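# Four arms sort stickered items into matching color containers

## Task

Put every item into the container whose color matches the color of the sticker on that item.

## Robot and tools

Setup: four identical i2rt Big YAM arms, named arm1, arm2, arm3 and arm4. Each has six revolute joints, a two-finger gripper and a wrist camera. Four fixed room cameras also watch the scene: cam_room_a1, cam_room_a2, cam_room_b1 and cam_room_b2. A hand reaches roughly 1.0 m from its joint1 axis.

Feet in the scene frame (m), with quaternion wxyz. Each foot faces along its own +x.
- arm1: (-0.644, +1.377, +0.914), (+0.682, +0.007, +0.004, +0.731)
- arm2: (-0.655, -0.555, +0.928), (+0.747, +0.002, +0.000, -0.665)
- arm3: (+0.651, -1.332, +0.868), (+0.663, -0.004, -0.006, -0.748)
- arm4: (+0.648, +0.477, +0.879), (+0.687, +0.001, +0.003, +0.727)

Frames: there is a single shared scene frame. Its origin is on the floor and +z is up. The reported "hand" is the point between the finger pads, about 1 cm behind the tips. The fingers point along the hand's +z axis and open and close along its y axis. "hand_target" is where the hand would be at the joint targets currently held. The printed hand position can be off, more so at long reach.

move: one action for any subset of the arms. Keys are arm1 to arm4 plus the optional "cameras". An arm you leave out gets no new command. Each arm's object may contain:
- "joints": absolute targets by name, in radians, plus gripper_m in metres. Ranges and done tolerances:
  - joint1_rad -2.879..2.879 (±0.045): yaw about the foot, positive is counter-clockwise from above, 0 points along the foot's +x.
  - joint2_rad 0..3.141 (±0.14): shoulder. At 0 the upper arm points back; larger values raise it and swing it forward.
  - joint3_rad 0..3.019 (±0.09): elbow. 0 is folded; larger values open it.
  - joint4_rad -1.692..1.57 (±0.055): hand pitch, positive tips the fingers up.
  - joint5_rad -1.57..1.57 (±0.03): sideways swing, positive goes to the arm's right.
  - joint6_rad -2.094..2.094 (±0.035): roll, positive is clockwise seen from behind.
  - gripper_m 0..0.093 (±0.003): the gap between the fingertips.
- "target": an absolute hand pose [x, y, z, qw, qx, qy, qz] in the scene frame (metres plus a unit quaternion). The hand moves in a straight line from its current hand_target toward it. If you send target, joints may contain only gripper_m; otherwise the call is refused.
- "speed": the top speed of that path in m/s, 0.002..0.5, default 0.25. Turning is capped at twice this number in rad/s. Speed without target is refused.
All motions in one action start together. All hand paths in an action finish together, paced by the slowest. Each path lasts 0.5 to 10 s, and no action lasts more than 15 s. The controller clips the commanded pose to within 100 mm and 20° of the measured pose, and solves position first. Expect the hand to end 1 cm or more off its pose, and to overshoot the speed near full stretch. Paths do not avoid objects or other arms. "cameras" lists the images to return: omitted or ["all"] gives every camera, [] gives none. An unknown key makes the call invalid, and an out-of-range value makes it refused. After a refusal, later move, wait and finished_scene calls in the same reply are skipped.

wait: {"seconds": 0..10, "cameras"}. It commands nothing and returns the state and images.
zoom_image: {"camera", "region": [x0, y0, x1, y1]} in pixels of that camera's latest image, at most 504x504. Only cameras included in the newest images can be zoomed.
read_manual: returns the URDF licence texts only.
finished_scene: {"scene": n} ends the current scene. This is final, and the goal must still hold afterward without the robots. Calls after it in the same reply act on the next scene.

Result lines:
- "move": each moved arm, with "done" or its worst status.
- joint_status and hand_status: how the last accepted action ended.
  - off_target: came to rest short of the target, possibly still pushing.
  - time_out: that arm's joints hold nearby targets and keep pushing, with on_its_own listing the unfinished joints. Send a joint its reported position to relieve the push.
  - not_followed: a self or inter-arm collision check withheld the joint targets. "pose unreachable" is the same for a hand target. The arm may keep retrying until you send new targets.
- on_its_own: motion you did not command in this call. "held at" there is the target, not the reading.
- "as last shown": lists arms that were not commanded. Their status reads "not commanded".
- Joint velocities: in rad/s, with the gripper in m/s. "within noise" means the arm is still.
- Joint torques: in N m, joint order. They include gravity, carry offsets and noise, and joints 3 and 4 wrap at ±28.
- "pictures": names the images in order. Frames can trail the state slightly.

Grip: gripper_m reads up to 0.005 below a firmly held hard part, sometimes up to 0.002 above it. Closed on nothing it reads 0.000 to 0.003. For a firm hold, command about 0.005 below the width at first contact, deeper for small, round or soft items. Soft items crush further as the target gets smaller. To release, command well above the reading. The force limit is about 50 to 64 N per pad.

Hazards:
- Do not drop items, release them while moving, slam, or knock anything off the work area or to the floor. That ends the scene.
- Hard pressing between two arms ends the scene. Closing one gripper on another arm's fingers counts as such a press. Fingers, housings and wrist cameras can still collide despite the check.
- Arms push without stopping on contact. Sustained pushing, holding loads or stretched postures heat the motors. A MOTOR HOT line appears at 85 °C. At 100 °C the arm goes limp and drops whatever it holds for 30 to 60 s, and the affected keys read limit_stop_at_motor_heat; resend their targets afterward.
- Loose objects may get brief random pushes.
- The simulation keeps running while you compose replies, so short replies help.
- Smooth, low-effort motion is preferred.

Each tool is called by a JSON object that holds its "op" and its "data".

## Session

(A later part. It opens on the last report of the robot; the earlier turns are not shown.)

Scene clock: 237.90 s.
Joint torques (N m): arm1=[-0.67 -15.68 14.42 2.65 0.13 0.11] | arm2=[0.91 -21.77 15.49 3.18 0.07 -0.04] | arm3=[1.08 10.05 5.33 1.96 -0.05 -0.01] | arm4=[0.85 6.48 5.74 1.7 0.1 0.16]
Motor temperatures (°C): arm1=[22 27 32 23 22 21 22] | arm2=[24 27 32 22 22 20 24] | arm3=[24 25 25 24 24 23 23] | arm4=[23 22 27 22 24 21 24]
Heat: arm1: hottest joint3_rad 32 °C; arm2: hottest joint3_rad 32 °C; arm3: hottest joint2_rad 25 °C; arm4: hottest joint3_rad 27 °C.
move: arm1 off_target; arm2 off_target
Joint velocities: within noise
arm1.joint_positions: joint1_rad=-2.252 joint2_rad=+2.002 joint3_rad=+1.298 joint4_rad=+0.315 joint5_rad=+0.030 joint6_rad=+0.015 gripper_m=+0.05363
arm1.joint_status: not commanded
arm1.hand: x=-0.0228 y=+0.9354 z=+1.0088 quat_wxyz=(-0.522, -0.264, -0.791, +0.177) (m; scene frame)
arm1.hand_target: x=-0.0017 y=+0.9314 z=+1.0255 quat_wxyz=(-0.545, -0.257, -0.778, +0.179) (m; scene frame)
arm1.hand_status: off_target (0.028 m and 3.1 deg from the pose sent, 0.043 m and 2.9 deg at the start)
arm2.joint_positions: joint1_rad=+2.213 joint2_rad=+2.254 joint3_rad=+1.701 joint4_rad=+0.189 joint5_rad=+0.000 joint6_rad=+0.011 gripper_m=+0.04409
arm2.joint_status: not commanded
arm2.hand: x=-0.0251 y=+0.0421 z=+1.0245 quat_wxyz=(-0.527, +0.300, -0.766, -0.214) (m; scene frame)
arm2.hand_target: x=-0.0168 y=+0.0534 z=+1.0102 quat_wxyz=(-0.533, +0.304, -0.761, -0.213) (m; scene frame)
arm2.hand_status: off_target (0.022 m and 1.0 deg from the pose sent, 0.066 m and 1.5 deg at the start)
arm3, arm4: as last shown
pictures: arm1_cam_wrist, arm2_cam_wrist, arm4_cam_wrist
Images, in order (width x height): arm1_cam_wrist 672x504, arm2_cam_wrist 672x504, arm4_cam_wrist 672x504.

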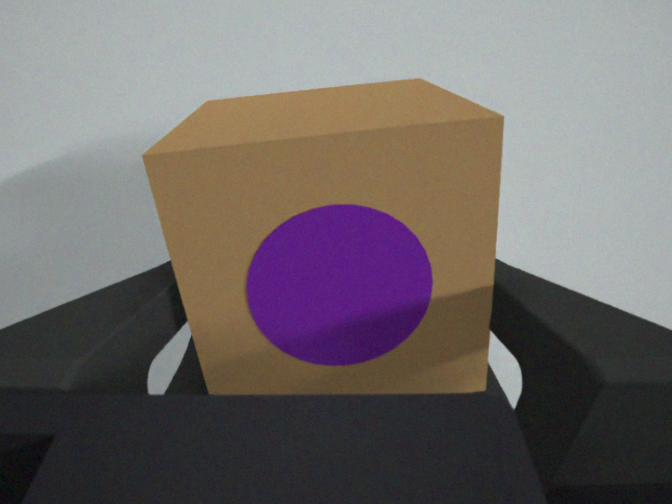

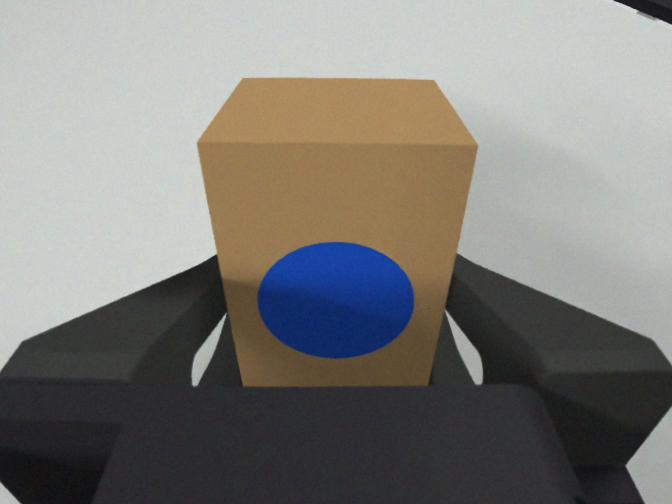

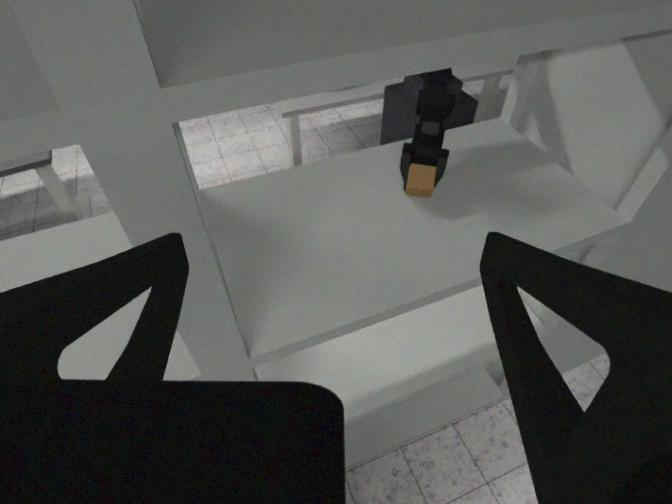

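{"op": "move", "data": {"arm1": {"target":[0.0,0.93,1.0,0.5447,0.2566,0.778,-0.1797],"speed":0.08}, "arm2": {"target":[-0.015,0.055,0.975,0.5326,-0.3042,0.7606,0.2130],"speed":0.08}, "cameras": []}}

{"op": "move", "data": {"arm1": {"target":[0.0,0.93,0.985,0.5447,0.2566,0.778,-0.1797],"speed":0.06}, "arm2": {"target":[-0.015,0.055,0.96,0.5326,-0.3042,0.7606,0.2130],"speed":0.06}, "cameras": ["arm4_cam_wrist","arm1_cam_wrist","arm2_cam_wrist"]}}

{"op": "zoom_image", "data": {"camera": "arm4_cam_wrist", "region": [370, 90, 510, 250]}}

Scene clock: 244.40 s.
Joint torques (N m): arm1=[-1.26 -14.39 12.96 2.22 0.17 0.04] | arm2=[0.97 -20.07 13.82 2.56 0.05 -0.03] | arm3=[1.26 10.11 5.35 1.94 -0.05 -0.01] | arm4=[0.09 6.53 5.67 1.73 0.12 0.14]
Motor temperatures (°C): arm1=[22 27 33 23 22 21 22] | arm2=[24 27 34 22 22 20 24] | arm3=[24 25 25 24 24 23 23] | arm4=[23 22 27 22 24 21 24]
Heat: arm1: hottest joint3_rad 33 °C; arm2: hottest joint3_rad 34 °C; arm3: hottest joint2_rad 25 °C; arm4: hottest joint3_rad 27 °C.
move: arm1 off_target; arm2 off_target
Joint velocities: within noise
arm1.joint_positions: joint1_rad=-2.251 joint2_rad=+2.029 joint3_rad=+1.307 joint4_rad=+0.378 joint5_rad=+0.030 joint6_rad=+0.018 gripper_m=+0.05363
arm1.joint_status: not commanded
arm1.hand: x=-0.0164 y=+0.9312 z=+1.0073 quat_wxyz=(-0.540, -0.261, -0.779, +0.181) (m; scene frame)
arm1.hand_target: x=-0.0009 y=+0.9309 z=+1.0000 quat_wxyz=(-0.545, -0.256, -0.778, +0.180) (m; scene frame)
arm1.hand_status: off_target (0.018 m and 0.7 deg from the pose sent, 0.025 m and 3.1 deg at the start)
arm2.joint_positions: joint1_rad=+2.213 joint2_rad=+2.277 joint3_rad=+1.701 joint4_rad=+0.267 joint5_rad=+0.000 joint6_rad=+0.010 gripper_m=+0.04409
arm2.joint_status: not commanded
arm2.hand: x=-0.0211 y=+0.0459 z=+1.0229 quat_wxyz=(-0.548, +0.295, -0.750, -0.222) (m; scene frame)
arm2.hand_target: x=-0.0190 y=+0.0512 z=+0.9760 quat_wxyz=(-0.533, +0.304, -0.760, -0.213) (m; scene frame)
arm2.hand_status: off_target (0.049 m and 2.6 deg from the pose sent, 0.052 m and 1.0 deg at the start)
arm3.joint_positions: joint1_rad=+0.075 joint2_rad=+0.276 joint3_rad=+1.523 joint4_rad=-1.599 joint5_rad=-0.185 joint6_rad=-0.597 gripper_m=+0.09396
arm3.joint_status: not commanded
arm3.hand: x=+0.6803 y=-1.3506 z=+1.4452 quat_wxyz=(-0.326, -0.350, -0.735, +0.481) (m; scene frame)
arm3.hand_target: x=+0.6804 y=-1.3484 z=+1.4507 quat_wxyz=(-0.328, -0.347, -0.731, +0.487) (m; scene frame)
arm3.hand_status: not commanded
arm4: as last shown
arm4.hand: x=+0.5027 y=+0.5438 z=+1.5255 quat_wxyz=(-0.129, +0.755, -0.154, -0.624) (m; scene frame)
arm4.hand_target: x=+0.4957 y=+0.5479 z=+1.5239 quat_wxyz=(-0.126, +0.756, -0.161, -0.621) (m; scene frame)
pictures: none
No camera images: "cameras" was empty.

Scene clock: 245.37 s.
Joint torques (N m): arm1=[-1.08 -13.1 12.33 1.83 0.13 0] | arm2=[0.97 -19.43 13.11 2.3 0.04 -0.03] | arm3=[1.26 9.93 5.34 2 -0.04 -0.01] | arm4=[-0.09 6.48 5.67 1.73 0.09 0.17]
Motor temperatures (°C): arm1=[22 27 33 23 22 21 22] | arm2=[24 27 34 22 22 20 24] | arm3=[24 25 25 24 24 23 23] | arm4=[23 22 27 22 24 21 24]
Heat: arm1: hottest joint3_rad 33 °C; arm2: hottest joint3_rad 34 °C; arm3: hottest joint2_rad 25 °C; arm4: hottest joint3_rad 27 °C.
move: arm1 off_target; arm2 off_target
Joint velocities: within noise
arm1.joint_positions: joint1_rad=-2.251 joint2_rad=+2.043 joint3_rad=+1.307 joint4_rad=+0.417 joint5_rad=+0.030 joint6_rad=+0.021 gripper_m=+0.05363
arm1.joint_status: not commanded
arm1.hand: x=-0.0141 y=+0.9296 z=+1.0063 quat_wxyz=(-0.551, -0.260, -0.772, +0.183) (m; scene frame)
arm1.hand_target: x=-0.0015 y=+0.9312 z=+0.9851 quat_wxyz=(-0.545, -0.257, -0.778, +0.180) (m; scene frame)
arm1.hand_status: off_target (0.026 m and 1.1 deg from the pose sent, 0.028 m and 0.7 deg at the start)
arm2.joint_positions: joint1_rad=+2.213 joint2_rad=+2.287 joint3_rad=+1.701 joint4_rad=+0.301 joint5_rad=+0.000 joint6_rad=+0.009 gripper_m=+0.04409
arm2.joint_status: not commanded
arm2.hand: x=-0.0196 y=+0.0473 z=+1.0224 quat_wxyz=(-0.557, +0.292, -0.744, -0.226) (m; scene frame)
arm2.hand_target: x=-0.0204 y=+0.0499 z=+0.9617 quat_wxyz=(-0.533, +0.304, -0.760, -0.213) (m; scene frame)
arm2.hand_status: off_target (0.063 m and 3.9 deg from the pose sent, 0.064 m and 2.6 deg at the start)
arm3, arm4: as last shown
pictures: arm1_cam_wrist, arm2_cam_wrist, arm4_cam_wrist
Images, in order (width x height): arm1_cam_wrist 672x504, arm2_cam_wrist 672x504, arm4_cam_wrist 672x504.

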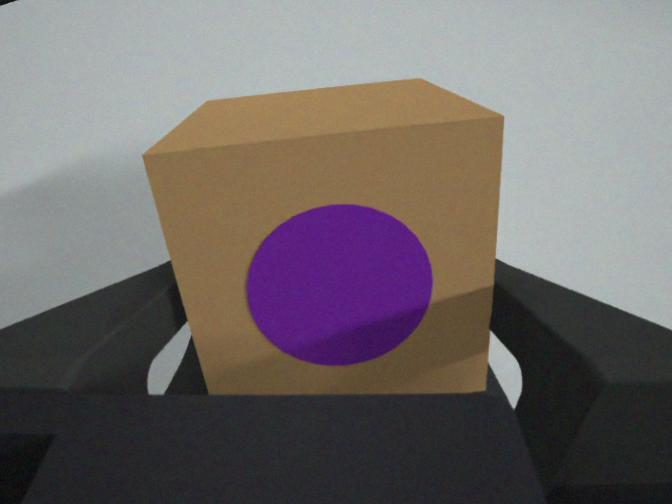

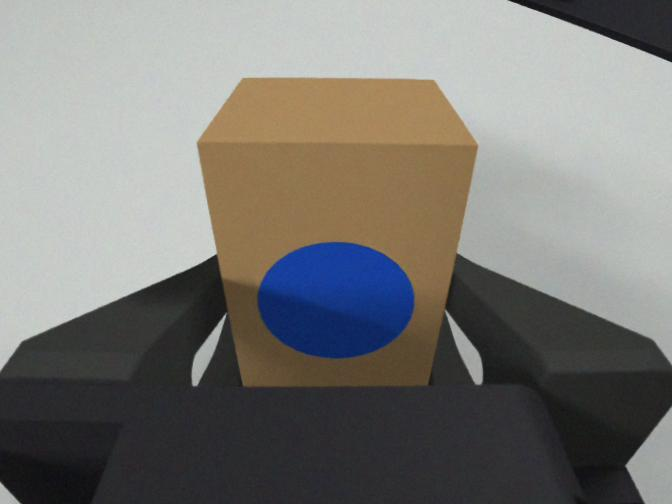

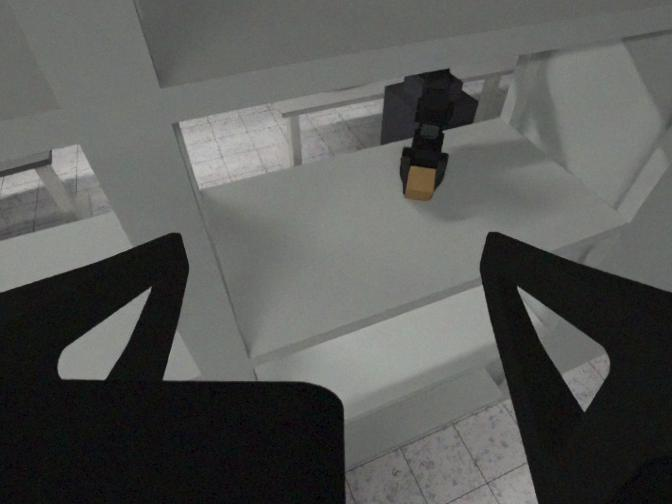

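Scaled by 3.150.

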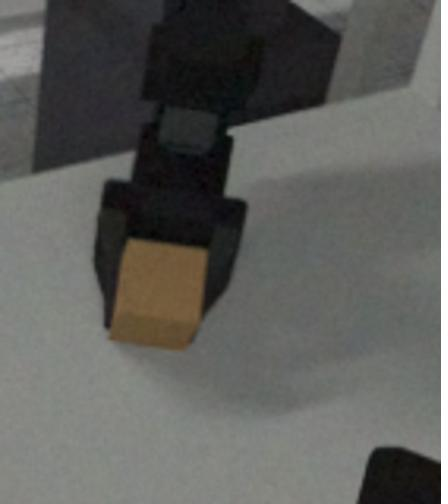

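{"op": "move", "data": {"arm1": {"target":[0.0,0.93,1.015,0.5447,0.2566,0.778,-0.1797]}, "arm2": {"target":[-0.015,0.053,1.025,0.5326,-0.3042,0.7606,0.2130]}, "cameras": []}}

{"op": "move", "data": {"arm1": {"joints":{"gripper_m":0.093}}, "arm2": {"joints":{"gripper_m":0.093}}, "cameras": ["arm1_cam_wrist","arm2_cam_wrist"]}}

{"op": "move", "data": {"arm1": {"target":[-0.12,1.02,1.07,0.5447,0.2566,0.778,-0.1797]}, "arm2": {"target":[-0.12,-0.047,1.08,0.5326,-0.3042,0.7606,0.2130]}, "cameras": ["arm1_cam_wrist","arm2_cam_wrist"]}}

Scene clock: 254.40 s.
Joint torques (N m): arm1=[-1.14 -17.14 12.29 0.92 0.11 0.03] | arm2=[0.79 -25.88 13.9 1.32 -0.03 -0.03] | arm3=[1.2 10.05 5.35 1.94 -0.06 0.01] | arm4=[-0.21 5.77 5.56 1.65 0.14 0.16]
Motor temperatures (°C): arm1=[22 27 34 23 22 21 22] | arm2=[24 27 34 22 22 20 24] | arm3=[24 25 25 24 24 23 23] | arm4=[23 22 27 22 24 21 24]
Heat: arm1: hottest joint3_rad 34 °C; arm2: hottest joint3_rad 34 °C; arm3: hottest joint2_rad 25 °C; arm4: hottest joint3_rad 27 °C.
move: arm1 off_target; arm2 done
Joint velocities: within noise
arm1.joint_positions: joint1_rad=-2.251 joint2_rad=+2.041 joint3_rad=+1.321 joint4_rad=+0.382 joint5_rad=+0.030 joint6_rad=+0.021 gripper_m=+0.05363
arm1.joint_status: not commanded
arm1.hand: x=-0.0124 y=+0.9284 z=+1.0068 quat_wxyz=(-0.543, -0.261, -0.777, +0.181) (m; scene frame)
arm1.hand_target: x=-0.0004 y=+0.9304 z=+1.0153 quat_wxyz=(-0.545, -0.256, -0.778, +0.180) (m; scene frame)
arm1.hand_status: off_target (0.015 m and 0.6 deg from the pose sent, 0.017 m and 1.1 deg at the start)
arm2.joint_positions: joint1_rad=+2.213 joint2_rad=+2.277 joint3_rad=+1.728 joint4_rad=+0.206 joint5_rad=+0.000 joint6_rad=+0.009 gripper_m=+0.04409
arm2.joint_status: not commanded
arm2.hand: x=-0.0191 y=+0.0477 z=+1.0232 quat_wxyz=(-0.535, +0.299, -0.760, -0.217) (m; scene frame)
arm2.hand_target: x=-0.0153 y=+0.0528 z=+1.0249 quat_wxyz=(-0.533, +0.304, -0.760, -0.213) (m; scene frame)
arm2.hand_status: done (0.007 m and 0.8 deg from the pose sent, 0.008 m and 3.9 deg at the start)
arm3, arm4: as last shown
pictures: none
No camera images: "cameras" was empty.

Scene clock: 255.00 s.
Joint torques (N m): arm1=[-1.2 -17.49 12.36 1.36 0.06 0.03] | arm2=[0.79 -25.64 13.9 1.99 -0.02 -0.03] | arm3=[1.32 10.23 5.37 1.98 -0.05 -0.01] | arm4=[0.79 6.77 5.67 1.7 0.11 0.17]
Motor temperatures (°C): arm1=[22 27 34 23 22 21 22] | arm2=[24 27 34 22 22 20 24] | arm3=[24 25 25 24 24 23 23] | arm4=[23 22 27 22 24 21 24]
Heat: arm1: hottest joint3_rad 34 °C; arm2: hottest joint3_rad 34 °C; arm3: hottest joint2_rad 25 °C; arm4: hottest joint3_rad 27 °C.
move: arm1 done; arm2 done
Joint velocities: within noise
arm1.joint_positions: joint1_rad=-2.251 joint2_rad=+2.042 joint3_rad=+1.321 joint4_rad=+0.367 joint5_rad=+0.031 joint6_rad=+0.022 gripper_m=+0.09297
arm1.joint_status: all done
arm1.hand: x=-0.0136 y=+0.9291 z=+1.0028 quat_wxyz=(-0.537, -0.263, -0.781, +0.179) (m; scene frame)
arm1.hand_target: x=-0.0005 y=+0.9303 z=+1.0150 quat_wxyz=(-0.545, -0.257, -0.778, +0.180) (m; scene frame)
arm1.hand_status: not commanded
arm2.joint_positions: joint1_rad=+2.213 joint2_rad=+2.277 joint3_rad=+1.728 joint4_rad=+0.189 joint5_rad=+0.000 joint6_rad=+0.009 gripper_m=+0.09292
arm2.joint_status: all done
arm2.hand: x=-0.0201 y=+0.0468 z=+1.0194 quat_wxyz=(-0.529, +0.301, -0.764, -0.214) (m; scene frame)
arm2.hand_target: x=-0.0153 y=+0.0528 z=+1.0249 quat_wxyz=(-0.533, +0.304, -0.760, -0.213) (m; scene frame)
arm2.hand_status: not commanded
arm3, arm4: as last shown
pictures: arm1_cam_wrist, arm2_cam_wrist
Images, in order (width x height): arm1_cam_wrist 672x504, arm2_cam_wrist 672x504.

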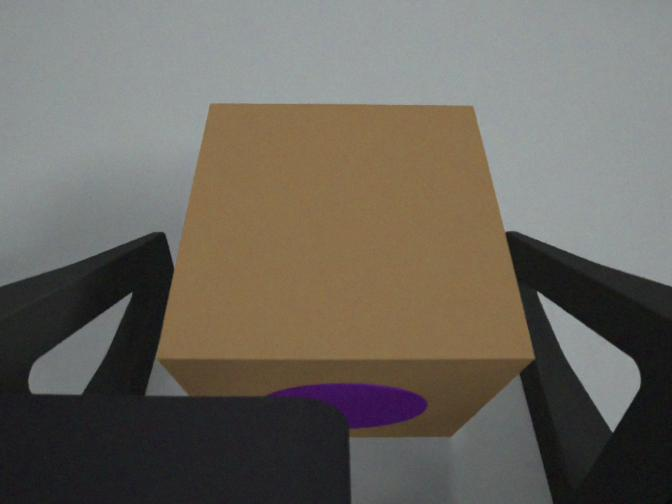

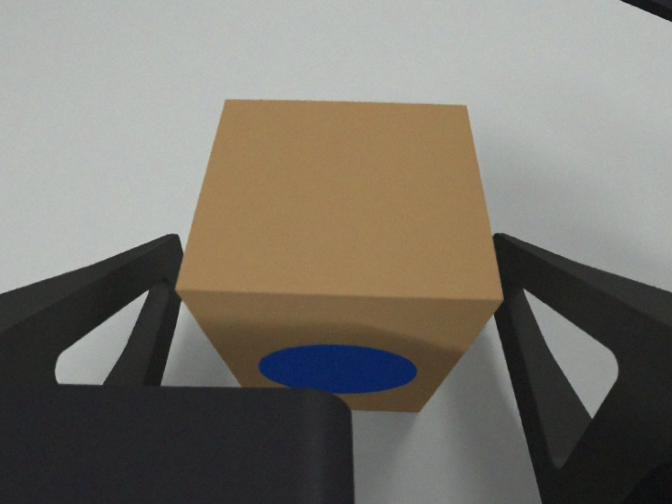

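Scene clock: 256.33 s.
Joint torques (N m): arm1=[-1.08 -12.4 9.22 2.33 0.1 0.07] | arm2=[0.73 -20.31 9.4 3.23 -0.02 -0.02] | arm3=[1.2 10.05 5.37 1.95 -0.04 -0.01] | arm4=[0.15 6.83 5.68 1.76 0.12 0.14]
Motor temperatures (°C): arm1=[22 27 34 23 22 21 22] | arm2=[24 27 34 22 22 20 24] | arm3=[24 25 25 24 24 23 23] | arm4=[23 22 27 22 24 21 24]
Heat: arm1: hottest joint3_rad 34 °C; arm2: hottest joint3_rad 34 °C; arm3: hottest joint2_rad 25 °C; arm4: hottest joint3_rad 27 °C.
move: arm1 off_target; arm2 done
Joint velocities: within noise
arm1.joint_positions: joint1_rad=-2.238 joint2_rad=+1.649 joint3_rad=+0.902 joint4_rad=+0.388 joint5_rad=+0.043 joint6_rad=+0.022 gripper_m=+0.09297
arm1.joint_status: not commanded
arm1.hand: x=-0.1257 y=+1.0159 z=+1.0617 quat_wxyz=(-0.534, -0.262, -0.783, +0.180) (m; scene frame)
arm1.hand_target: x=-0.1201 y=+1.0201 z=+1.0699 quat_wxyz=(-0.545, -0.257, -0.778, +0.180) (m; scene frame)
arm1.hand_status: off_target (0.011 m and 1.5 deg from the pose sent, 0.155 m and 1.2 deg at the start)
arm2.joint_positions: joint1_rad=+2.213 joint2_rad=+1.885 joint3_rad=+1.248 joint4_rad=+0.290 joint5_rad=+0.000 joint6_rad=+0.009 gripper_m=+0.09292
arm2.joint_status: not commanded
arm2.hand: x=-0.1171 y=-0.0454 z=+1.0897 quat_wxyz=(-0.534, +0.299, -0.761, -0.216) (m; scene frame)
arm2.hand_target: x=-0.1200 y=-0.0470 z=+1.0801 quat_wxyz=(-0.533, +0.304, -0.761, -0.213) (m; scene frame)
arm2.hand_status: done (0.010 m and 0.7 deg from the pose sent, 0.150 m and 0.7 deg at the start)
arm3, arm4: as last shown
pictures: arm1_cam_wrist, arm2_cam_wrist
Images, in order (width x height): arm1_cam_wrist 672x504, arm2_cam_wrist 672x504.

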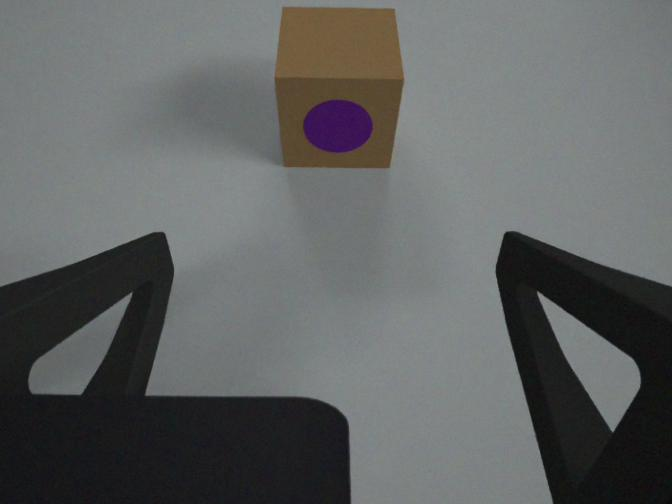

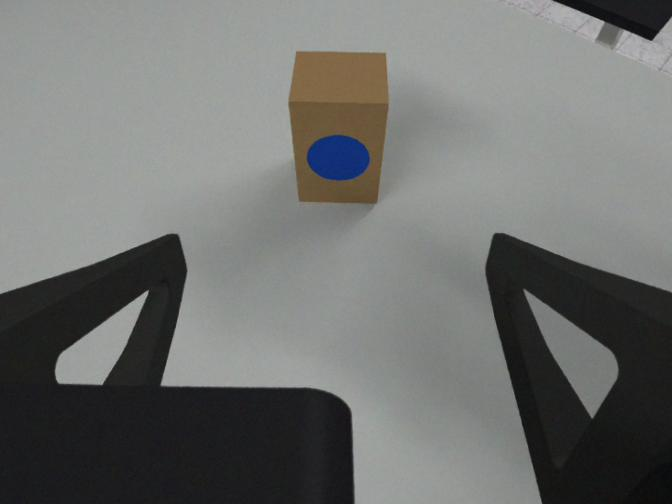

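{"op": "move", "data": {"arm1": {"target":[-0.35,1.16,1.2,0.5447,0.2566,0.778,-0.1797]}, "arm2": {"target":[-0.37,-0.285,1.2,0.5326,-0.3042,0.7606,0.2130]}, "arm4": {"joints":{"joint1_rad":0.878,"joint2_rad":0.8,"joint3_rad":0.7,"joint4_rad":-0.3,"joint5_rad":0,"joint6_rad":0}}, "cameras": ["arm4_cam_wrist"]}}

{"op": "move", "data": {"arm4": {"target":[0.1,0.85,1.06,0.1797,-0.778,0.2566,0.5447]}, "cameras": ["arm4_cam_wrist"]}}

Scene clock: 266.37 s.
Joint torques (N m): arm1=[-2.43 0.97 12.36 1.5 -0.06 0] | arm2=[0.79 -3.25 11.19 2.03 -0.03 -0.04] | arm3=[1.26 10.05 5.31 1.96 -0.05 -0.01] | arm4=[0.79 -5.07 9.43 2.03 0.18 0.12]
Motor temperatures (°C): arm1=[22 27 34 23 22 21 22] | arm2=[24 27 33 23 22 20 24] | arm3=[24 25 25 24 24 23 23] | arm4=[23 22 27 22 24 21 24]
Heat: arm1: hottest joint3_rad 34 °C; arm2: hottest joint3_rad 33 °C; arm3: hottest joint2_rad 25 °C; arm4: hottest joint3_rad 27 °C.
move: arm1 done; arm2 off_target; arm4 done
Joint velocities: within noise
arm1.joint_positions: joint1_rad=-2.276 joint2_rad=+0.595 joint3_rad=+0.523 joint4_rad=-0.249 joint5_rad=-0.010 joint6_rad=+0.012 gripper_m=+0.09297
arm1.joint_status: not commanded
arm1.hand: x=-0.3484 y=+1.1633 z=+1.2025 quat_wxyz=(-0.551, -0.255, -0.774, +0.177) (m; scene frame)
arm1.hand_target: x=-0.3500 y=+1.1601 z=+1.1999 quat_wxyz=(-0.545, -0.257, -0.778, +0.180) (m; scene frame)
arm1.hand_status: done (0.004 m and 1.0 deg from the pose sent, 0.300 m and 1.5 deg at the start)
arm2.joint_positions: joint1_rad=+2.213 joint2_rad=+0.736 joint3_rad=+0.547 joint4_rad=-0.123 joint5_rad=+0.000 joint6_rad=+0.009 gripper_m=+0.09292
arm2.joint_status: not commanded
arm2.hand: x=-0.3682 y=-0.2840 z=+1.2173 quat_wxyz=(-0.547, +0.296, -0.751, -0.221) (m; scene frame)
arm2.hand_target: x=-0.3701 y=-0.2852 z=+1.2003 quat_wxyz=(-0.533, +0.304, -0.760, -0.213) (m; scene frame)
arm2.hand_status: off_target (0.017 m and 2.4 deg from the pose sent, 0.365 m and 0.7 deg at the start)
arm3: as last shown
arm4.joint_positions: joint1_rad=+0.882 joint2_rad=+0.808 joint3_rad=+0.705 joint4_rad=-0.319 joint5_rad=-0.002 joint6_rad=-0.008 gripper_m=+0.09404
arm4.joint_status: all done
arm4.hand: x=+0.3159 y=+0.7230 z=+1.1912 quat_wxyz=(-0.168, +0.798, -0.259, -0.518) (m; scene frame)
arm4.hand_target: x=+0.3172 y=+0.7243 z=+1.1953 quat_wxyz=(-0.171, +0.791, -0.262, -0.526) (m; scene frame)
arm4.hand_status: not commanded
pictures: arm4_cam_wrist
Images, in order (width x height): arm4_cam_wrist 672x504.

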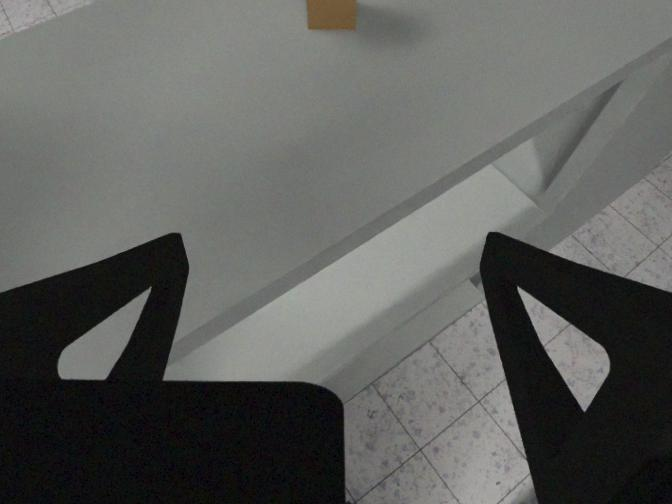

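Scene clock: 268.17 s.
Joint torques (N m): arm1=[-2.73 1.44 12.26 1.55 -0.03 -0.05] | arm2=[0.85 -3.14 11.17 1.99 -0.03 -0.04] | arm3=[1.38 10.05 5.35 1.98 -0.05 0] | arm4=[1.08 -16.15 11.02 2.06 0.23 0.2]
Motor temperatures (°C): arm1=[22 27 33 23 22 21 22] | arm2=[24 27 33 23 22 20 24] | arm3=[24 25 25 24 24 23 23] | arm4=[23 22 27 22 24 21 24]
Heat: arm1: hottest joint3_rad 33 °C; arm2: hottest joint3_rad 33 °C; arm3: hottest joint2_rad 25 °C; arm4: hottest joint3_rad 27 °C.
move: arm4 off_target
Joint velocities: within noise
arm1, arm2, arm3: as last shown
arm1.joint_positions: joint1_rad=-2.276 joint2_rad=+0.595 joint3_rad=+0.523 joint4_rad=-0.249 joint5_rad=-0.010 joint6_rad=+0.011 gripper_m=+0.09297
arm2.hand: x=-0.3682 y=-0.2840 z=+1.2172 quat_wxyz=(-0.547, +0.296, -0.751, -0.221) (m; scene frame)
arm2.hand_target: x=-0.3702 y=-0.2852 z=+1.2002 quat_wxyz=(-0.533, +0.304, -0.761, -0.213) (m; scene frame)
arm4.joint_positions: joint1_rad=+0.925 joint2_rad=+1.668 joint3_rad=+0.968 joint4_rad=+0.294 joint5_rad=+0.051 joint6_rad=+0.000 gripper_m=+0.09404
arm4.joint_status: not commanded
arm4.hand: x=+0.1182 y=+0.8433 z=+1.0377 quat_wxyz=(-0.178, +0.794, -0.257, -0.521) (m; scene frame)
arm4.hand_target: x=+0.1014 y=+0.8489 z=+1.0604 quat_wxyz=(-0.179, +0.778, -0.257, -0.545) (m; scene frame)
arm4.hand_status: off_target (0.030 m and 3.3 deg from the pose sent, 0.283 m and 4.1 deg at the start)
pictures: arm4_cam_wrist
Images, in order (width x height): arm4_cam_wrist 672x504.

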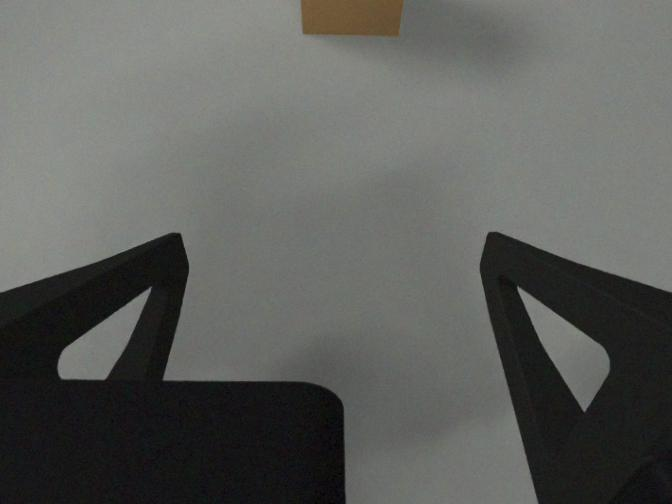

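{"op": "move", "data": {"arm4": {"target":[-0.02,0.943,1.037,0.1797,-0.778,0.2566,0.5447],"speed":0.2}, "cameras": ["arm4_cam_wrist"]}}

Scene clock: 272.63 s.
Joint torques (N m): arm1=[-2.67 1.55 12.34 1.31 -0.06 -0.02] | arm2=[0.85 -3.19 11.17 1.98 -0.03 -0.02] | arm3=[1.38 10.17 5.37 1.98 -0.05 0] | arm4=[0.44 -20.78 12.05 0.98 -0.04 0.12]
Motor temperatures (°C): arm1=[22 27 33 23 22 21 22] | arm2=[24 27 33 22 22 20 24] | arm3=[24 25 25 24 24 23 23] | arm4=[23 22 28 22 24 21 24]
Heat: arm1: hottest joint3_rad 33 °C; arm2: hottest joint3_rad 33 °C; arm3: hottest joint2_rad 25 °C; arm4: hottest joint3_rad 28 °C.
move: arm4 off_target
Joint velocities: within noise
arm1, arm2, arm3: as last shown
arm4.joint_positions: joint1_rad=+0.924 joint2_rad=+2.015 joint3_rad=+1.453 joint4_rad=+0.200 joint5_rad=+0.041 joint6_rad=+0.000 gripper_m=+0.09404
arm4.joint_status: not commanded
arm4.hand: x=-0.0112 y=+0.9288 z=+1.0333 quat_wxyz=(-0.179, +0.783, -0.252, -0.540) (m; scene frame)
arm4.hand_target: x=-0.0189 y=+0.9425 z=+1.0370 quat_wxyz=(-0.180, +0.778, -0.257, -0.545) (m; scene frame)
arm4.hand_status: off_target (0.017 m and 0.9 deg from the pose sent, 0.170 m and 3.3 deg at the start)
pictures: arm4_cam_wrist
Images, in order (width x height): arm4_cam_wrist 672x504.

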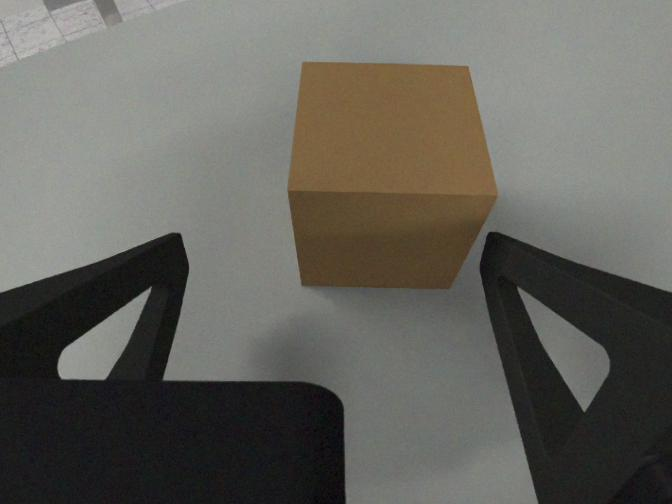

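{"op": "move", "data": {"arm4": {"target":[-0.008,0.96,1.035,0.1797,-0.778,0.2566,0.5447],"speed":0.15}, "cameras": ["arm4_cam_wrist"]}}

{"op": "move", "data": {"arm4": {"target":[-0.035,0.982,1.015,0.1797,-0.778,0.2566,0.5447],"speed":0.15}, "cameras": ["arm4_cam_wrist"]}}

Scene clock: 277.17 s.
Joint torques (N m): arm1=[-2.55 1.14 12.11 1.52 -0.03 -0.04] | arm2=[0.67 -3.14 11.19 1.99 -0.03 -0.03] | arm3=[1.32 9.99 5.33 1.94 -0.04 0] | arm4=[0.85 -20.25 11.9 1.2 -0.04 -0.01]
Motor temperatures (°C): arm1=[22 26 33 23 22 21 22] | arm2=[24 27 33 22 22 20 24] | arm3=[24 25 25 24 24 23 23] | arm4=[23 23 30 22 24 21 24]
Heat: arm1: hottest joint3_rad 33 °C; arm2: hottest joint3_rad 33 °C; arm3: hottest joint2_rad 25 °C; arm4: hottest joint3_rad 30 °C.
move: arm4 off_target
Joint velocities: within noise
arm1, arm2: as last shown
arm3.joint_positions: joint1_rad=+0.075 joint2_rad=+0.276 joint3_rad=+1.523 joint4_rad=-1.599 joint5_rad=-0.185 joint6_rad=-0.597 gripper_m=+0.09396
arm3.joint_status: not commanded
arm3.hand: x=+0.6803 y=-1.3506 z=+1.4452 quat_wxyz=(-0.326, -0.350, -0.735, +0.481) (m; scene frame)
arm3.hand_target: x=+0.6804 y=-1.3484 z=+1.4507 quat_wxyz=(-0.328, -0.347, -0.731, +0.487) (m; scene frame)
arm3.hand_status: not commanded
arm4.joint_positions: joint1_rad=+0.884 joint2_rad=+2.015 joint3_rad=+1.453 joint4_rad=+0.200 joint5_rad=+0.011 joint6_rad=+0.000 gripper_m=+0.09404
arm4.joint_status: not commanded
arm4.hand: x=+0.0044 y=+0.9510 z=+1.0330 quat_wxyz=(-0.178, +0.780, -0.260, -0.540) (m; scene frame)
arm4.hand_target: x=-0.0070 y=+0.9594 z=+1.0349 quat_wxyz=(-0.180, +0.778, -0.257, -0.545) (m; scene frame)
arm4.hand_status: off_target (0.015 m and 0.7 deg from the pose sent, 0.032 m and 0.9 deg at the start)
pictures: arm4_cam_wrist
Images, in order (width x height): arm4_cam_wrist 672x504.

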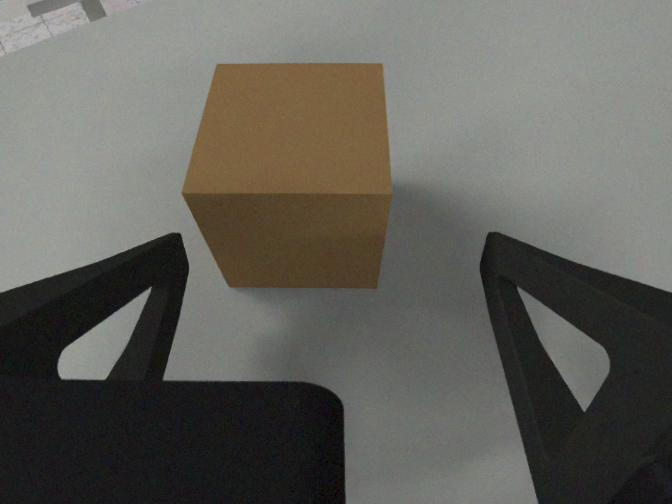

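Scene clock: 278.20 s.
Joint torques (N m): arm1=[-3.25 1.26 12.27 1.5 -0.05 -0.04] | arm2=[0.91 -3.25 11.17 2.02 -0.03 -0.03] | arm3=[1.14 10.11 5.3 2 -0.05 0] | arm4=[0.38 -22.18 12.15 1.01 0.01 0.02]
Motor temperatures (°C): arm1=[22 26 33 23 22 21 22] | arm2=[24 27 33 22 22 20 24] | arm3=[24 25 25 24 24 23 23] | arm4=[23 23 30 22 24 21 24]
Heat: arm1: hottest joint3_rad 33 °C; arm2: hottest joint3_rad 33 °C; arm3: hottest joint2_rad 25 °C; arm4: hottest joint3_rad 30 °C.
move: arm4 off_target
Joint velocities: within noise
arm1, arm2, arm3: as last shown
arm4.joint_positions: joint1_rad=+0.884 joint2_rad=+2.119 joint3_rad=+1.577 joint4_rad=+0.185 joint5_rad=+0.008 joint6_rad=-0.002 gripper_m=+0.09404
arm4.joint_status: not commanded
arm4.hand: x=-0.0248 y=+0.9715 z=+1.0156 quat_wxyz=(-0.178, +0.780, -0.258, -0.542) (m; scene frame)
arm4.hand_target: x=-0.0340 y=+0.9815 z=+1.0150 quat_wxyz=(-0.180, +0.778, -0.257, -0.545) (m; scene frame)
arm4.hand_status: off_target (0.015 m and 0.4 deg from the pose sent, 0.053 m and 0.7 deg at the start)
pictures: arm4_cam_wrist
Images, in order (width x height): arm4_cam_wrist 672x504.

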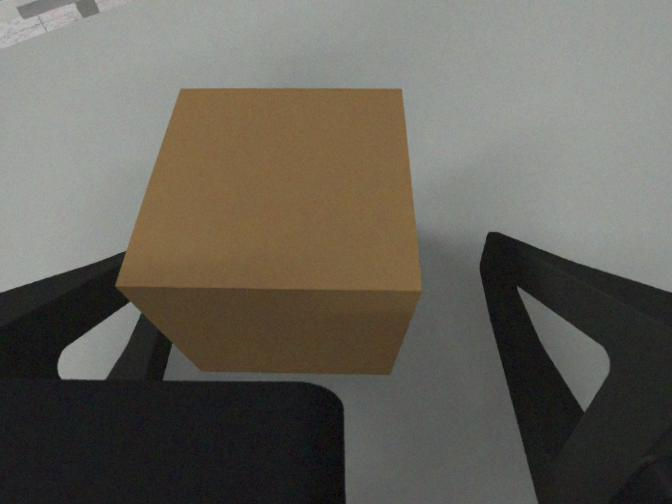

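{"op": "move", "data": {"arm4": {"target":[-0.036,0.975,1.008,0.1797,-0.778,0.2566,0.5447],"speed":0.15}, "cameras": []}}

{"op": "move", "data": {"arm4": {"joints":{"gripper_m":0.03}}, "cameras": ["arm4_cam_wrist"]}}

Scene clock: 282.93 s.
Joint torques (N m): arm1=[-2.14 1.44 12.31 1.54 -0.01 -0.06] | arm2=[0.79 -3.14 11.22 2.02 -0.04 -0.03] | arm3=[1.26 10.11 5.33 1.95 -0.05 -0.01] | arm4=[1.32 -22.01 11.04 1.68 0.21 0.06]
Motor temperatures (°C): arm1=[22 26 33 23 22 21 22] | arm2=[24 26 33 22 22 20 24] | arm3=[24 25 25 24 24 23 23] | arm4=[23 23 31 22 24 21 24]
Heat: arm1: hottest joint3_rad 33 °C; arm2: hottest joint3_rad 33 °C; arm3: hottest joint2_rad 25 °C; arm4: hottest joint3_rad 31 °C.
move: arm4 off_target
Joint velocities: within noise
arm1, arm2, arm3: as last shown
arm4.joint_positions: joint1_rad=+0.884 joint2_rad=+2.119 joint3_rad=+1.577 joint4_rad=+0.185 joint5_rad=+0.010 joint6_rad=-0.002 gripper_m=+0.09404
arm4.joint_status: not commanded
arm4.hand: x=-0.0246 y=+0.9718 z=+1.0155 quat_wxyz=(-0.179, +0.779, -0.258, -0.542) (m; scene frame)
arm4.hand_target: x=-0.0352 y=+0.9746 z=+1.0079 quat_wxyz=(-0.180, +0.778, -0.257, -0.545) (m; scene frame)
arm4.hand_status: off_target (0.014 m and 0.4 deg from the pose sent, 0.014 m and 0.4 deg at the start)
pictures: none
No camera images: "cameras" was empty.

Scene clock: 283.57 s.
Joint torques (N m): arm1=[-2.67 1.55 12.29 1.43 -0.06 -0.06] | arm2=[0.79 -3.08 11.19 2.02 -0.03 -0.03] | arm3=[1.32 10.05 5.34 1.96 -0.06 -0.01] | arm4=[1.73 -21.89 10.89 1.73 0.17 0.04]
Motor temperatures (°C): arm1=[22 26 33 23 22 21 22] | arm2=[24 26 33 22 22 20 23] | arm3=[24 25 25 24 24 23 23] | arm4=[23 23 31 22 24 21 24]
Heat: arm1: hottest joint3_rad 33 °C; arm2: hottest joint3_rad 33 °C; arm3: hottest joint2_rad 25 °C; arm4: hottest joint3_rad 31 °C.
move: arm4 off_target
Joint velocities: within noise
arm1, arm2, arm3: as last shown
arm4.joint_positions: joint1_rad=+0.884 joint2_rad=+2.119 joint3_rad=+1.577 joint4_rad=+0.185 joint5_rad=+0.011 joint6_rad=-0.002 gripper_m=+0.05315
arm4.joint_status: gripper_m off_target (ended at +0.05318, target +0.03000)
arm4.hand: x=-0.0244 y=+0.9720 z=+1.0155 quat_wxyz=(-0.180, +0.779, -0.258, -0.542) (m; scene frame)
arm4.hand_target: x=-0.0352 y=+0.9746 z=+1.0079 quat_wxyz=(-0.180, +0.778, -0.257, -0.545) (m; scene frame)
arm4.hand_status: not commanded
pictures: arm4_cam_wrist
Images, in order (width x height): arm4_cam_wrist 672x504.

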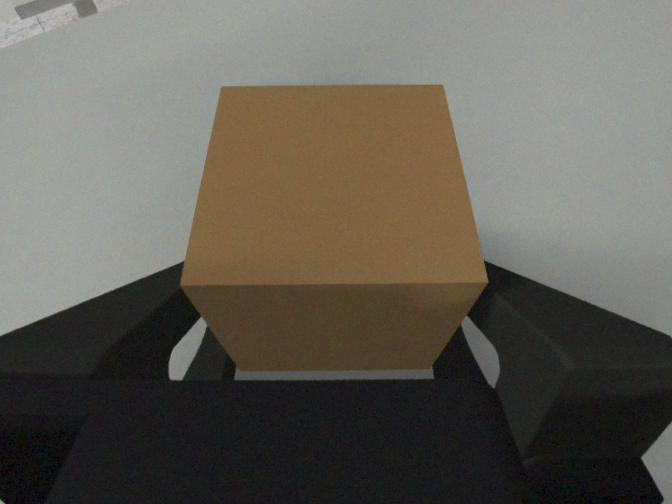

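{"op": "move", "data": {"arm4": {"target":[0.10,0.88,1.13,0.1797,-0.778,0.2566,0.5447]}, "cameras": []}}

{"op": "move", "data": {"arm4": {"target":[0.33,0.71,1.2,0.1797,-0.778,0.2566,0.5447]}, "cameras": []}}

{"op": "move", "data": {"arm4": {"joints":{"joint1_rad":-1.1,"joint2_rad":1.2,"joint3_rad":1.4,"joint4_rad":-1.65,"joint5_rad":0,"joint6_rad":-0.5}}, "cameras": []}}

{"op": "move", "data": {"arm4": {"target":[1.06,0.72,0.98,0,0,1,0]}, "cameras": ["arm4_cam_wrist","cam_room_a2"]}}

Scene clock: 297.63 s.
Joint torques (N m): arm1=[-2.96 1.14 12.37 1.66 -0.02 -0.09] | arm2=[0.79 -3.14 11.19 2.06 -0.03 -0.04] | arm3=[1.38 10.05 5.34 1.98 -0.05 -0.01] | arm4=[0.91 -16.26 8.8 1.06 0.05 0.05]
Motor temperatures (°C): arm1=[22 26 33 23 22 21 22] | arm2=[24 26 33 22 22 20 23] | arm3=[24 25 25 24 24 23 23] | arm4=[23 23 34 22 24 21 25]
Heat: arm1: hottest joint3_rad 33 °C; arm2: hottest joint3_rad 33 °C; arm3: hottest joint2_rad 25 °C; arm4: hottest joint3_rad 34 °C.
move: arm4 done
Joint velocities: within noise
arm1, arm2, arm3: as last shown
arm4.joint_positions: joint1_rad=+0.884 joint2_rad=+1.611 joint3_rad=+1.155 joint4_rad=+0.122 joint5_rad=+0.011 joint6_rad=-0.002 gripper_m=+0.05315
arm4.joint_status: not commanded
arm4.hand: x=+0.1011 y=+0.8812 z=+1.1375 quat_wxyz=(-0.183, +0.773, -0.256, -0.551) (m; scene frame)
arm4.hand_target: x=+0.1002 y=+0.8800 z=+1.1298 quat_wxyz=(-0.180, +0.778, -0.257, -0.545) (m; scene frame)
arm4.hand_status: done (0.008 m and 1.0 deg from the pose sent, 0.192 m and 0.4 deg at the start)
pictures: none
No camera images: "cameras" was empty.

Scene clock: 299.50 s.
Joint torques (N m): arm1=[-2.26 1.38 12.16 1.4 0 -0.04] | arm2=[0.79 -3.14 11.18 2.03 -0.03 -0.03] | arm3=[1.14 9.99 5.33 1.99 -0.05 -0.01] | arm4=[1.49 -2.37 9.85 1.07 0.21 0.05]
Motor temperatures (°C): arm1=[22 26 33 23 22 21 22] | arm2=[24 26 33 22 22 20 23] | arm3=[24 25 25 24 24 23 23] | arm4=[23 23 33 22 24 21 25]
Heat: arm1: hottest joint3_rad 33 °C; arm2: hottest joint3_rad 33 °C; arm3: hottest joint2_rad 25 °C; arm4: hottest joint3_rad 33 °C.
move: arm4 done
Joint velocities: within noise
arm1.joint_positions: joint1_rad=-2.276 joint2_rad=+0.595 joint3_rad=+0.523 joint4_rad=-0.249 joint5_rad=-0.010 joint6_rad=+0.011 gripper_m=+0.09297
arm1.joint_status: not commanded
arm1.hand: x=-0.3484 y=+1.1633 z=+1.2025 quat_wxyz=(-0.551, -0.255, -0.774, +0.177) (m; scene frame)
arm1.hand_target: x=-0.3500 y=+1.1601 z=+1.1999 quat_wxyz=(-0.545, -0.257, -0.778, +0.180) (m; scene frame)
arm1.hand_status: not commanded
arm2.joint_positions: joint1_rad=+2.213 joint2_rad=+0.736 joint3_rad=+0.547 joint4_rad=-0.123 joint5_rad=+0.000 joint6_rad=+0.009 gripper_m=+0.09292
arm2.joint_status: not commanded
arm2.hand: x=-0.3682 y=-0.2840 z=+1.2172 quat_wxyz=(-0.547, +0.296, -0.751, -0.221) (m; scene frame)
arm2.hand_target: x=-0.3702 y=-0.2852 z=+1.2002 quat_wxyz=(-0.533, +0.304, -0.761, -0.213) (m; scene frame)
arm2.hand_status: not commanded
arm3: as last shown
arm4.joint_positions: joint1_rad=+0.888 joint2_rad=+0.713 joint3_rad=+0.652 joint4_rad=-0.271 joint5_rad=+0.017 joint6_rad=-0.002 gripper_m=+0.05315
arm4.joint_status: not commanded
arm4.hand: x=+0.3328 y=+0.7120 z=+1.2060 quat_wxyz=(-0.184, +0.772, -0.256, -0.551) (m; scene frame)
arm4.hand_target: x=+0.3301 y=+0.7100 z=+1.2001 quat_wxyz=(-0.180, +0.778, -0.257, -0.545) (m; scene frame)
arm4.hand_status: done (0.007 m and 1.1 deg from the pose sent, 0.293 m and 1.0 deg at the start)
pictures: none
No camera images: "cameras" was empty.

Scene clock: 301.47 s.
Joint torques (N m): arm1=[-2.84 0.91 12.34 1.46 -0.06 -0.02] | arm2=[0.79 -3.19 11.18 1.99 -0.03 -0.03] | arm3=[1.2 9.93 5.34 1.98 -0.05 0] | arm4=[1.03 -10.05 11.64 -0.18 -0.03 -0.09]
Motor temperatures (°C): arm1=[22 26 33 23 22 21 22] | arm2=[24 26 33 22 22 20 23] | arm3=[24 25 25 24 24 23 23] | arm4=[23 23 34 22 24 21 25]
Heat: arm1: hottest joint3_rad 33 °C; arm2: hottest joint3_rad 33 °C; arm3: hottest joint2_rad 25 °C; arm4: hottest joint3_rad 34 °C.
move: arm4 done
Joint velocities: within noise
arm1, arm2, arm3: as last shown
arm4.joint_positions: joint1_rad=-1.102 joint2_rad=+1.210 joint3_rad=+1.356 joint4_rad=-1.640 joint5_rad=+0.002 joint6_rad=-0.486 gripper_m=+0.05320
arm4.joint_status: all done
arm4.hand: x=+0.9512 y=+0.6525 z=+1.1964 quat_wxyz=(-0.036, +0.484, -0.874, +0.001) (m; scene frame)
arm4.hand_target: x=+0.9537 y=+0.6552 z=+1.2169 quat_wxyz=(-0.057, +0.491, -0.869, -0.001) (m; scene frame)
arm4.hand_status: not commanded
pictures: none
No camera images: "cameras" was empty.

Scene clock: 304.37 s.
Joint torques (N m): arm1=[-2.9 1.44 12.37 1.54 0 -0.02] | arm2=[0.97 -3.25 11.19 2 -0.04 -0.03] | arm3=[1.2 9.99 5.38 1.98 -0.05 -0.01] | arm4=[0.91 -14.92 8.46 0.46 0.04 0.18]
Motor temperatures (°C): arm1=[22 26 33 23 22 21 22] | arm2=[24 26 33 22 22 20 23] | arm3=[24 25 25 24 24 23 23] | arm4=[23 23 33 22 24 21 25]
Heat: arm1: hottest joint3_rad 33 °C; arm2: hottest joint3_rad 33 °C; arm3: hottest joint2_rad 25 °C; arm4: hottest joint3_rad 33 °C.
move: arm4 done
Joint velocities: within noise
arm1, arm2, arm3: as last shown
arm4.joint_positions: joint1_rad=-1.100 joint2_rad=+1.654 joint3_rad=+1.246 joint4_rad=-1.169 joint5_rad=+0.002 joint6_rad=+0.518 gripper_m=+0.05322
arm4.joint_status: not commanded
arm4.hand: x=+1.0550 y=+0.7133 z=+0.9810 quat_wxyz=(+0.005, +0.004, -1.000, +0.004) (m; scene frame)
arm4.hand_target: x=+1.0599 y=+0.7199 z=+0.9801 quat_wxyz=(+0.000, +0.000, -1.000, +0.000) (m; scene frame)
arm4.hand_status: done (0.008 m and 0.9 deg from the pose sent, 0.252 m and 58.1 deg at the start)
pictures: arm4_cam_wrist, cam_room_a2
Images, in order (width x height): arm4_cam_wrist 672x504, cam_room_a2 672x504.

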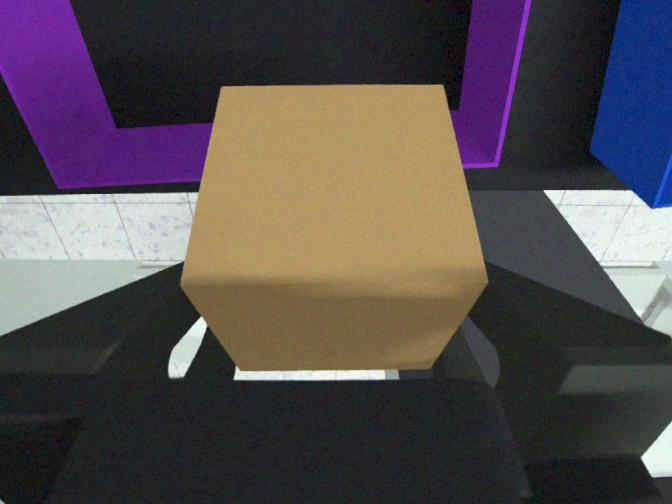

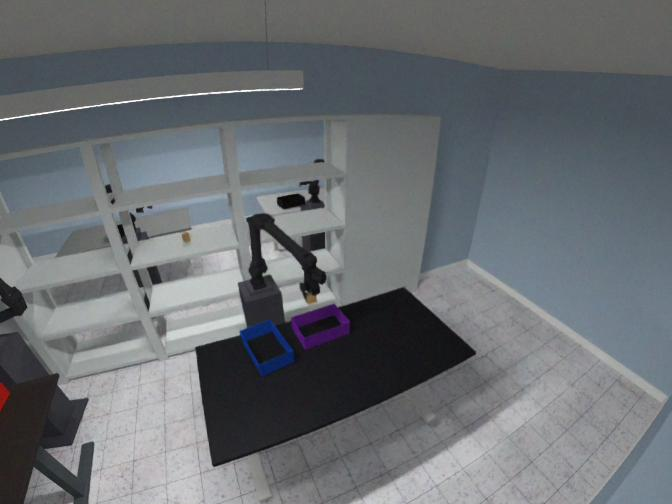

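{"op": "move", "data": {"arm4": {"target":[1.078,0.752,0.80,0,0,1,0]}, "cameras": ["arm4_cam_wrist","cam_room_a2"]}}

{"op": "move", "data": {"arm4": {"target":[1.078,0.752,0.765,0,0,1,0],"speed":0.06}, "cameras": []}}

{"op": "zoom_image", "data": {"camera": "cam_room_a2", "region": [230, 240, 380, 390]}}

Scene clock: 314.73 s.
Joint torques (N m): arm1=[-2.14 1.32 12.25 1.51 -0.05 -0.03] | arm2=[0.85 -3.19 11.21 1.98 -0.03 -0.03] | arm3=[1.26 10.11 5.34 1.98 -0.05 -0.02] | arm4=[1.2 -18.26 6.67 0.4 0.04 0.17]
Motor temperatures (°C): arm1=[22 25 33 23 22 21 22] | arm2=[24 26 33 22 22 20 23] | arm3=[24 25 25 24 24 23 23] | arm4=[23 24 33 22 24 21 26]
Heat: arm1: hottest joint3_rad 33 °C; arm2: hottest joint3_rad 33 °C; arm3: hottest joint2_rad 25 °C; arm4: hottest joint3_rad 33 °C.
move: arm4 done
Joint velocities: within noise
arm1, arm2: as last shown
arm3.joint_positions: joint1_rad=+0.075 joint2_rad=+0.276 joint3_rad=+1.523 joint4_rad=-1.599 joint5_rad=-0.185 joint6_rad=-0.597 gripper_m=+0.09396
arm3.joint_status: not commanded
arm3.hand: x=+0.6803 y=-1.3506 z=+1.4452 quat_wxyz=(-0.326, -0.350, -0.735, +0.481) (m; scene frame)
arm3.hand_target: x=+0.6804 y=-1.3484 z=+1.4507 quat_wxyz=(-0.328, -0.347, -0.731, +0.487) (m; scene frame)
arm3.hand_status: not commanded
arm4.joint_positions: joint1_rad=-1.065 joint2_rad=+2.002 joint3_rad=+1.191 joint4_rad=-0.773 joint5_rad=+0.002 joint6_rad=+0.555 gripper_m=+0.05322
arm4.joint_status: not commanded
arm4.hand: x=+1.0723 y=+0.7438 z=+0.7998 quat_wxyz=(+0.007, +0.004, -1.000, +0.006) (m; scene frame)
arm4.hand_target: x=+1.0780 y=+0.7520 z=+0.8002 quat_wxyz=(+0.000, +0.000, -1.000, +0.000) (m; scene frame)
arm4.hand_status: done (0.010 m and 1.2 deg from the pose sent, 0.186 m and 0.9 deg at the start)
pictures: arm4_cam_wrist, cam_room_a2
Images, in order (width x height): arm4_cam_wrist 672x504, cam_room_a2 672x504.

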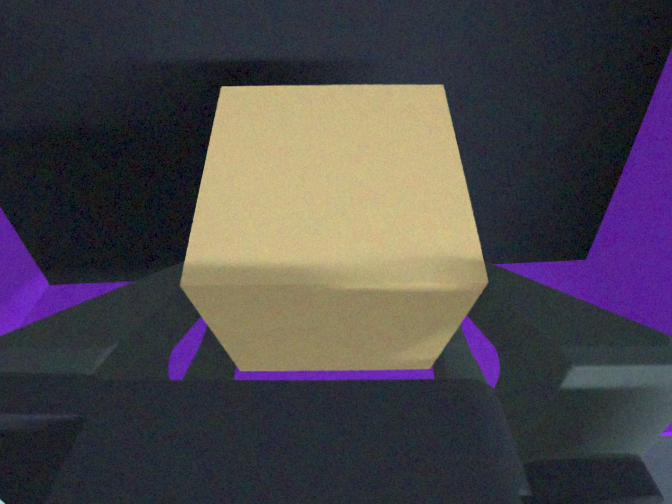

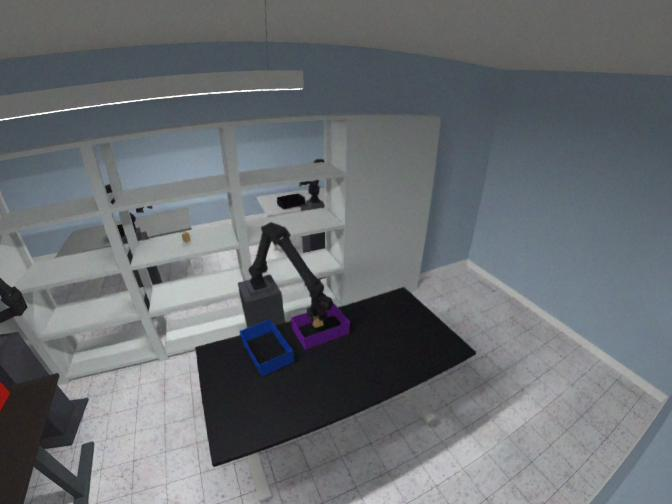

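Scene clock: 315.83 s.
Joint torques (N m): arm1=[-2.37 1.44 12.3 1.28 -0.05 -0.04] | arm2=[0.79 -3.14 11.19 1.99 -0.04 -0.03] | arm3=[1.32 10.11 5.35 1.98 -0.05 0] | arm4=[1.08 -17.73 6.02 0.32 0.02 0.17]
Motor temperatures (°C): arm1=[22 25 33 23 22 21 22] | arm2=[24 26 33 22 22 20 23] | arm3=[24 25 25 24 24 23 23] | arm4=[23 24 33 22 24 21 26]
Heat: arm1: hottest joint3_rad 33 °C; arm2: hottest joint3_rad 33 °C; arm3: hottest joint2_rad 25 °C; arm4: hottest joint3_rad 33 °C.
move: arm4 done
Joint velocities: within noise
arm1, arm2, arm3: as last shown
arm4.joint_positions: joint1_rad=-1.065 joint2_rad=+2.056 joint3_rad=+1.191 joint4_rad=-0.699 joint5_rad=+0.002 joint6_rad=+0.555 gripper_m=+0.05322
arm4.joint_status: not commanded
arm4.hand: x=+1.0773 y=+0.7469 z=+0.7731 quat_wxyz=(-0.001, +0.004, -1.000, +0.001) (m; scene frame)
arm4.hand_target: x=+1.0779 y=+0.7519 z=+0.7651 quat_wxyz=(+0.000, +0.000, -1.000, +0.000) (m; scene frame)
arm4.hand_status: done (0.010 m and 0.4 deg from the pose sent, 0.036 m and 1.2 deg at the start)
pictures: none
No camera images: "cameras" was empty.

Scaled by 3.360.

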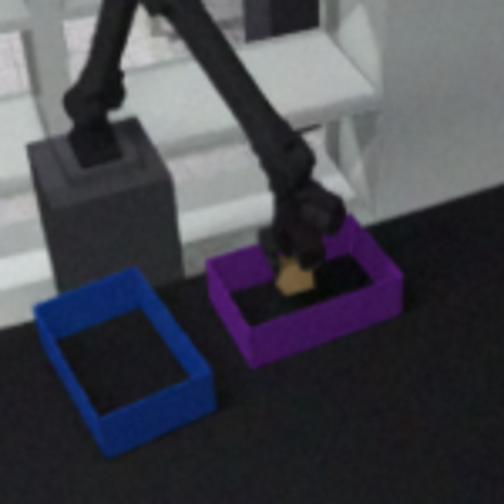

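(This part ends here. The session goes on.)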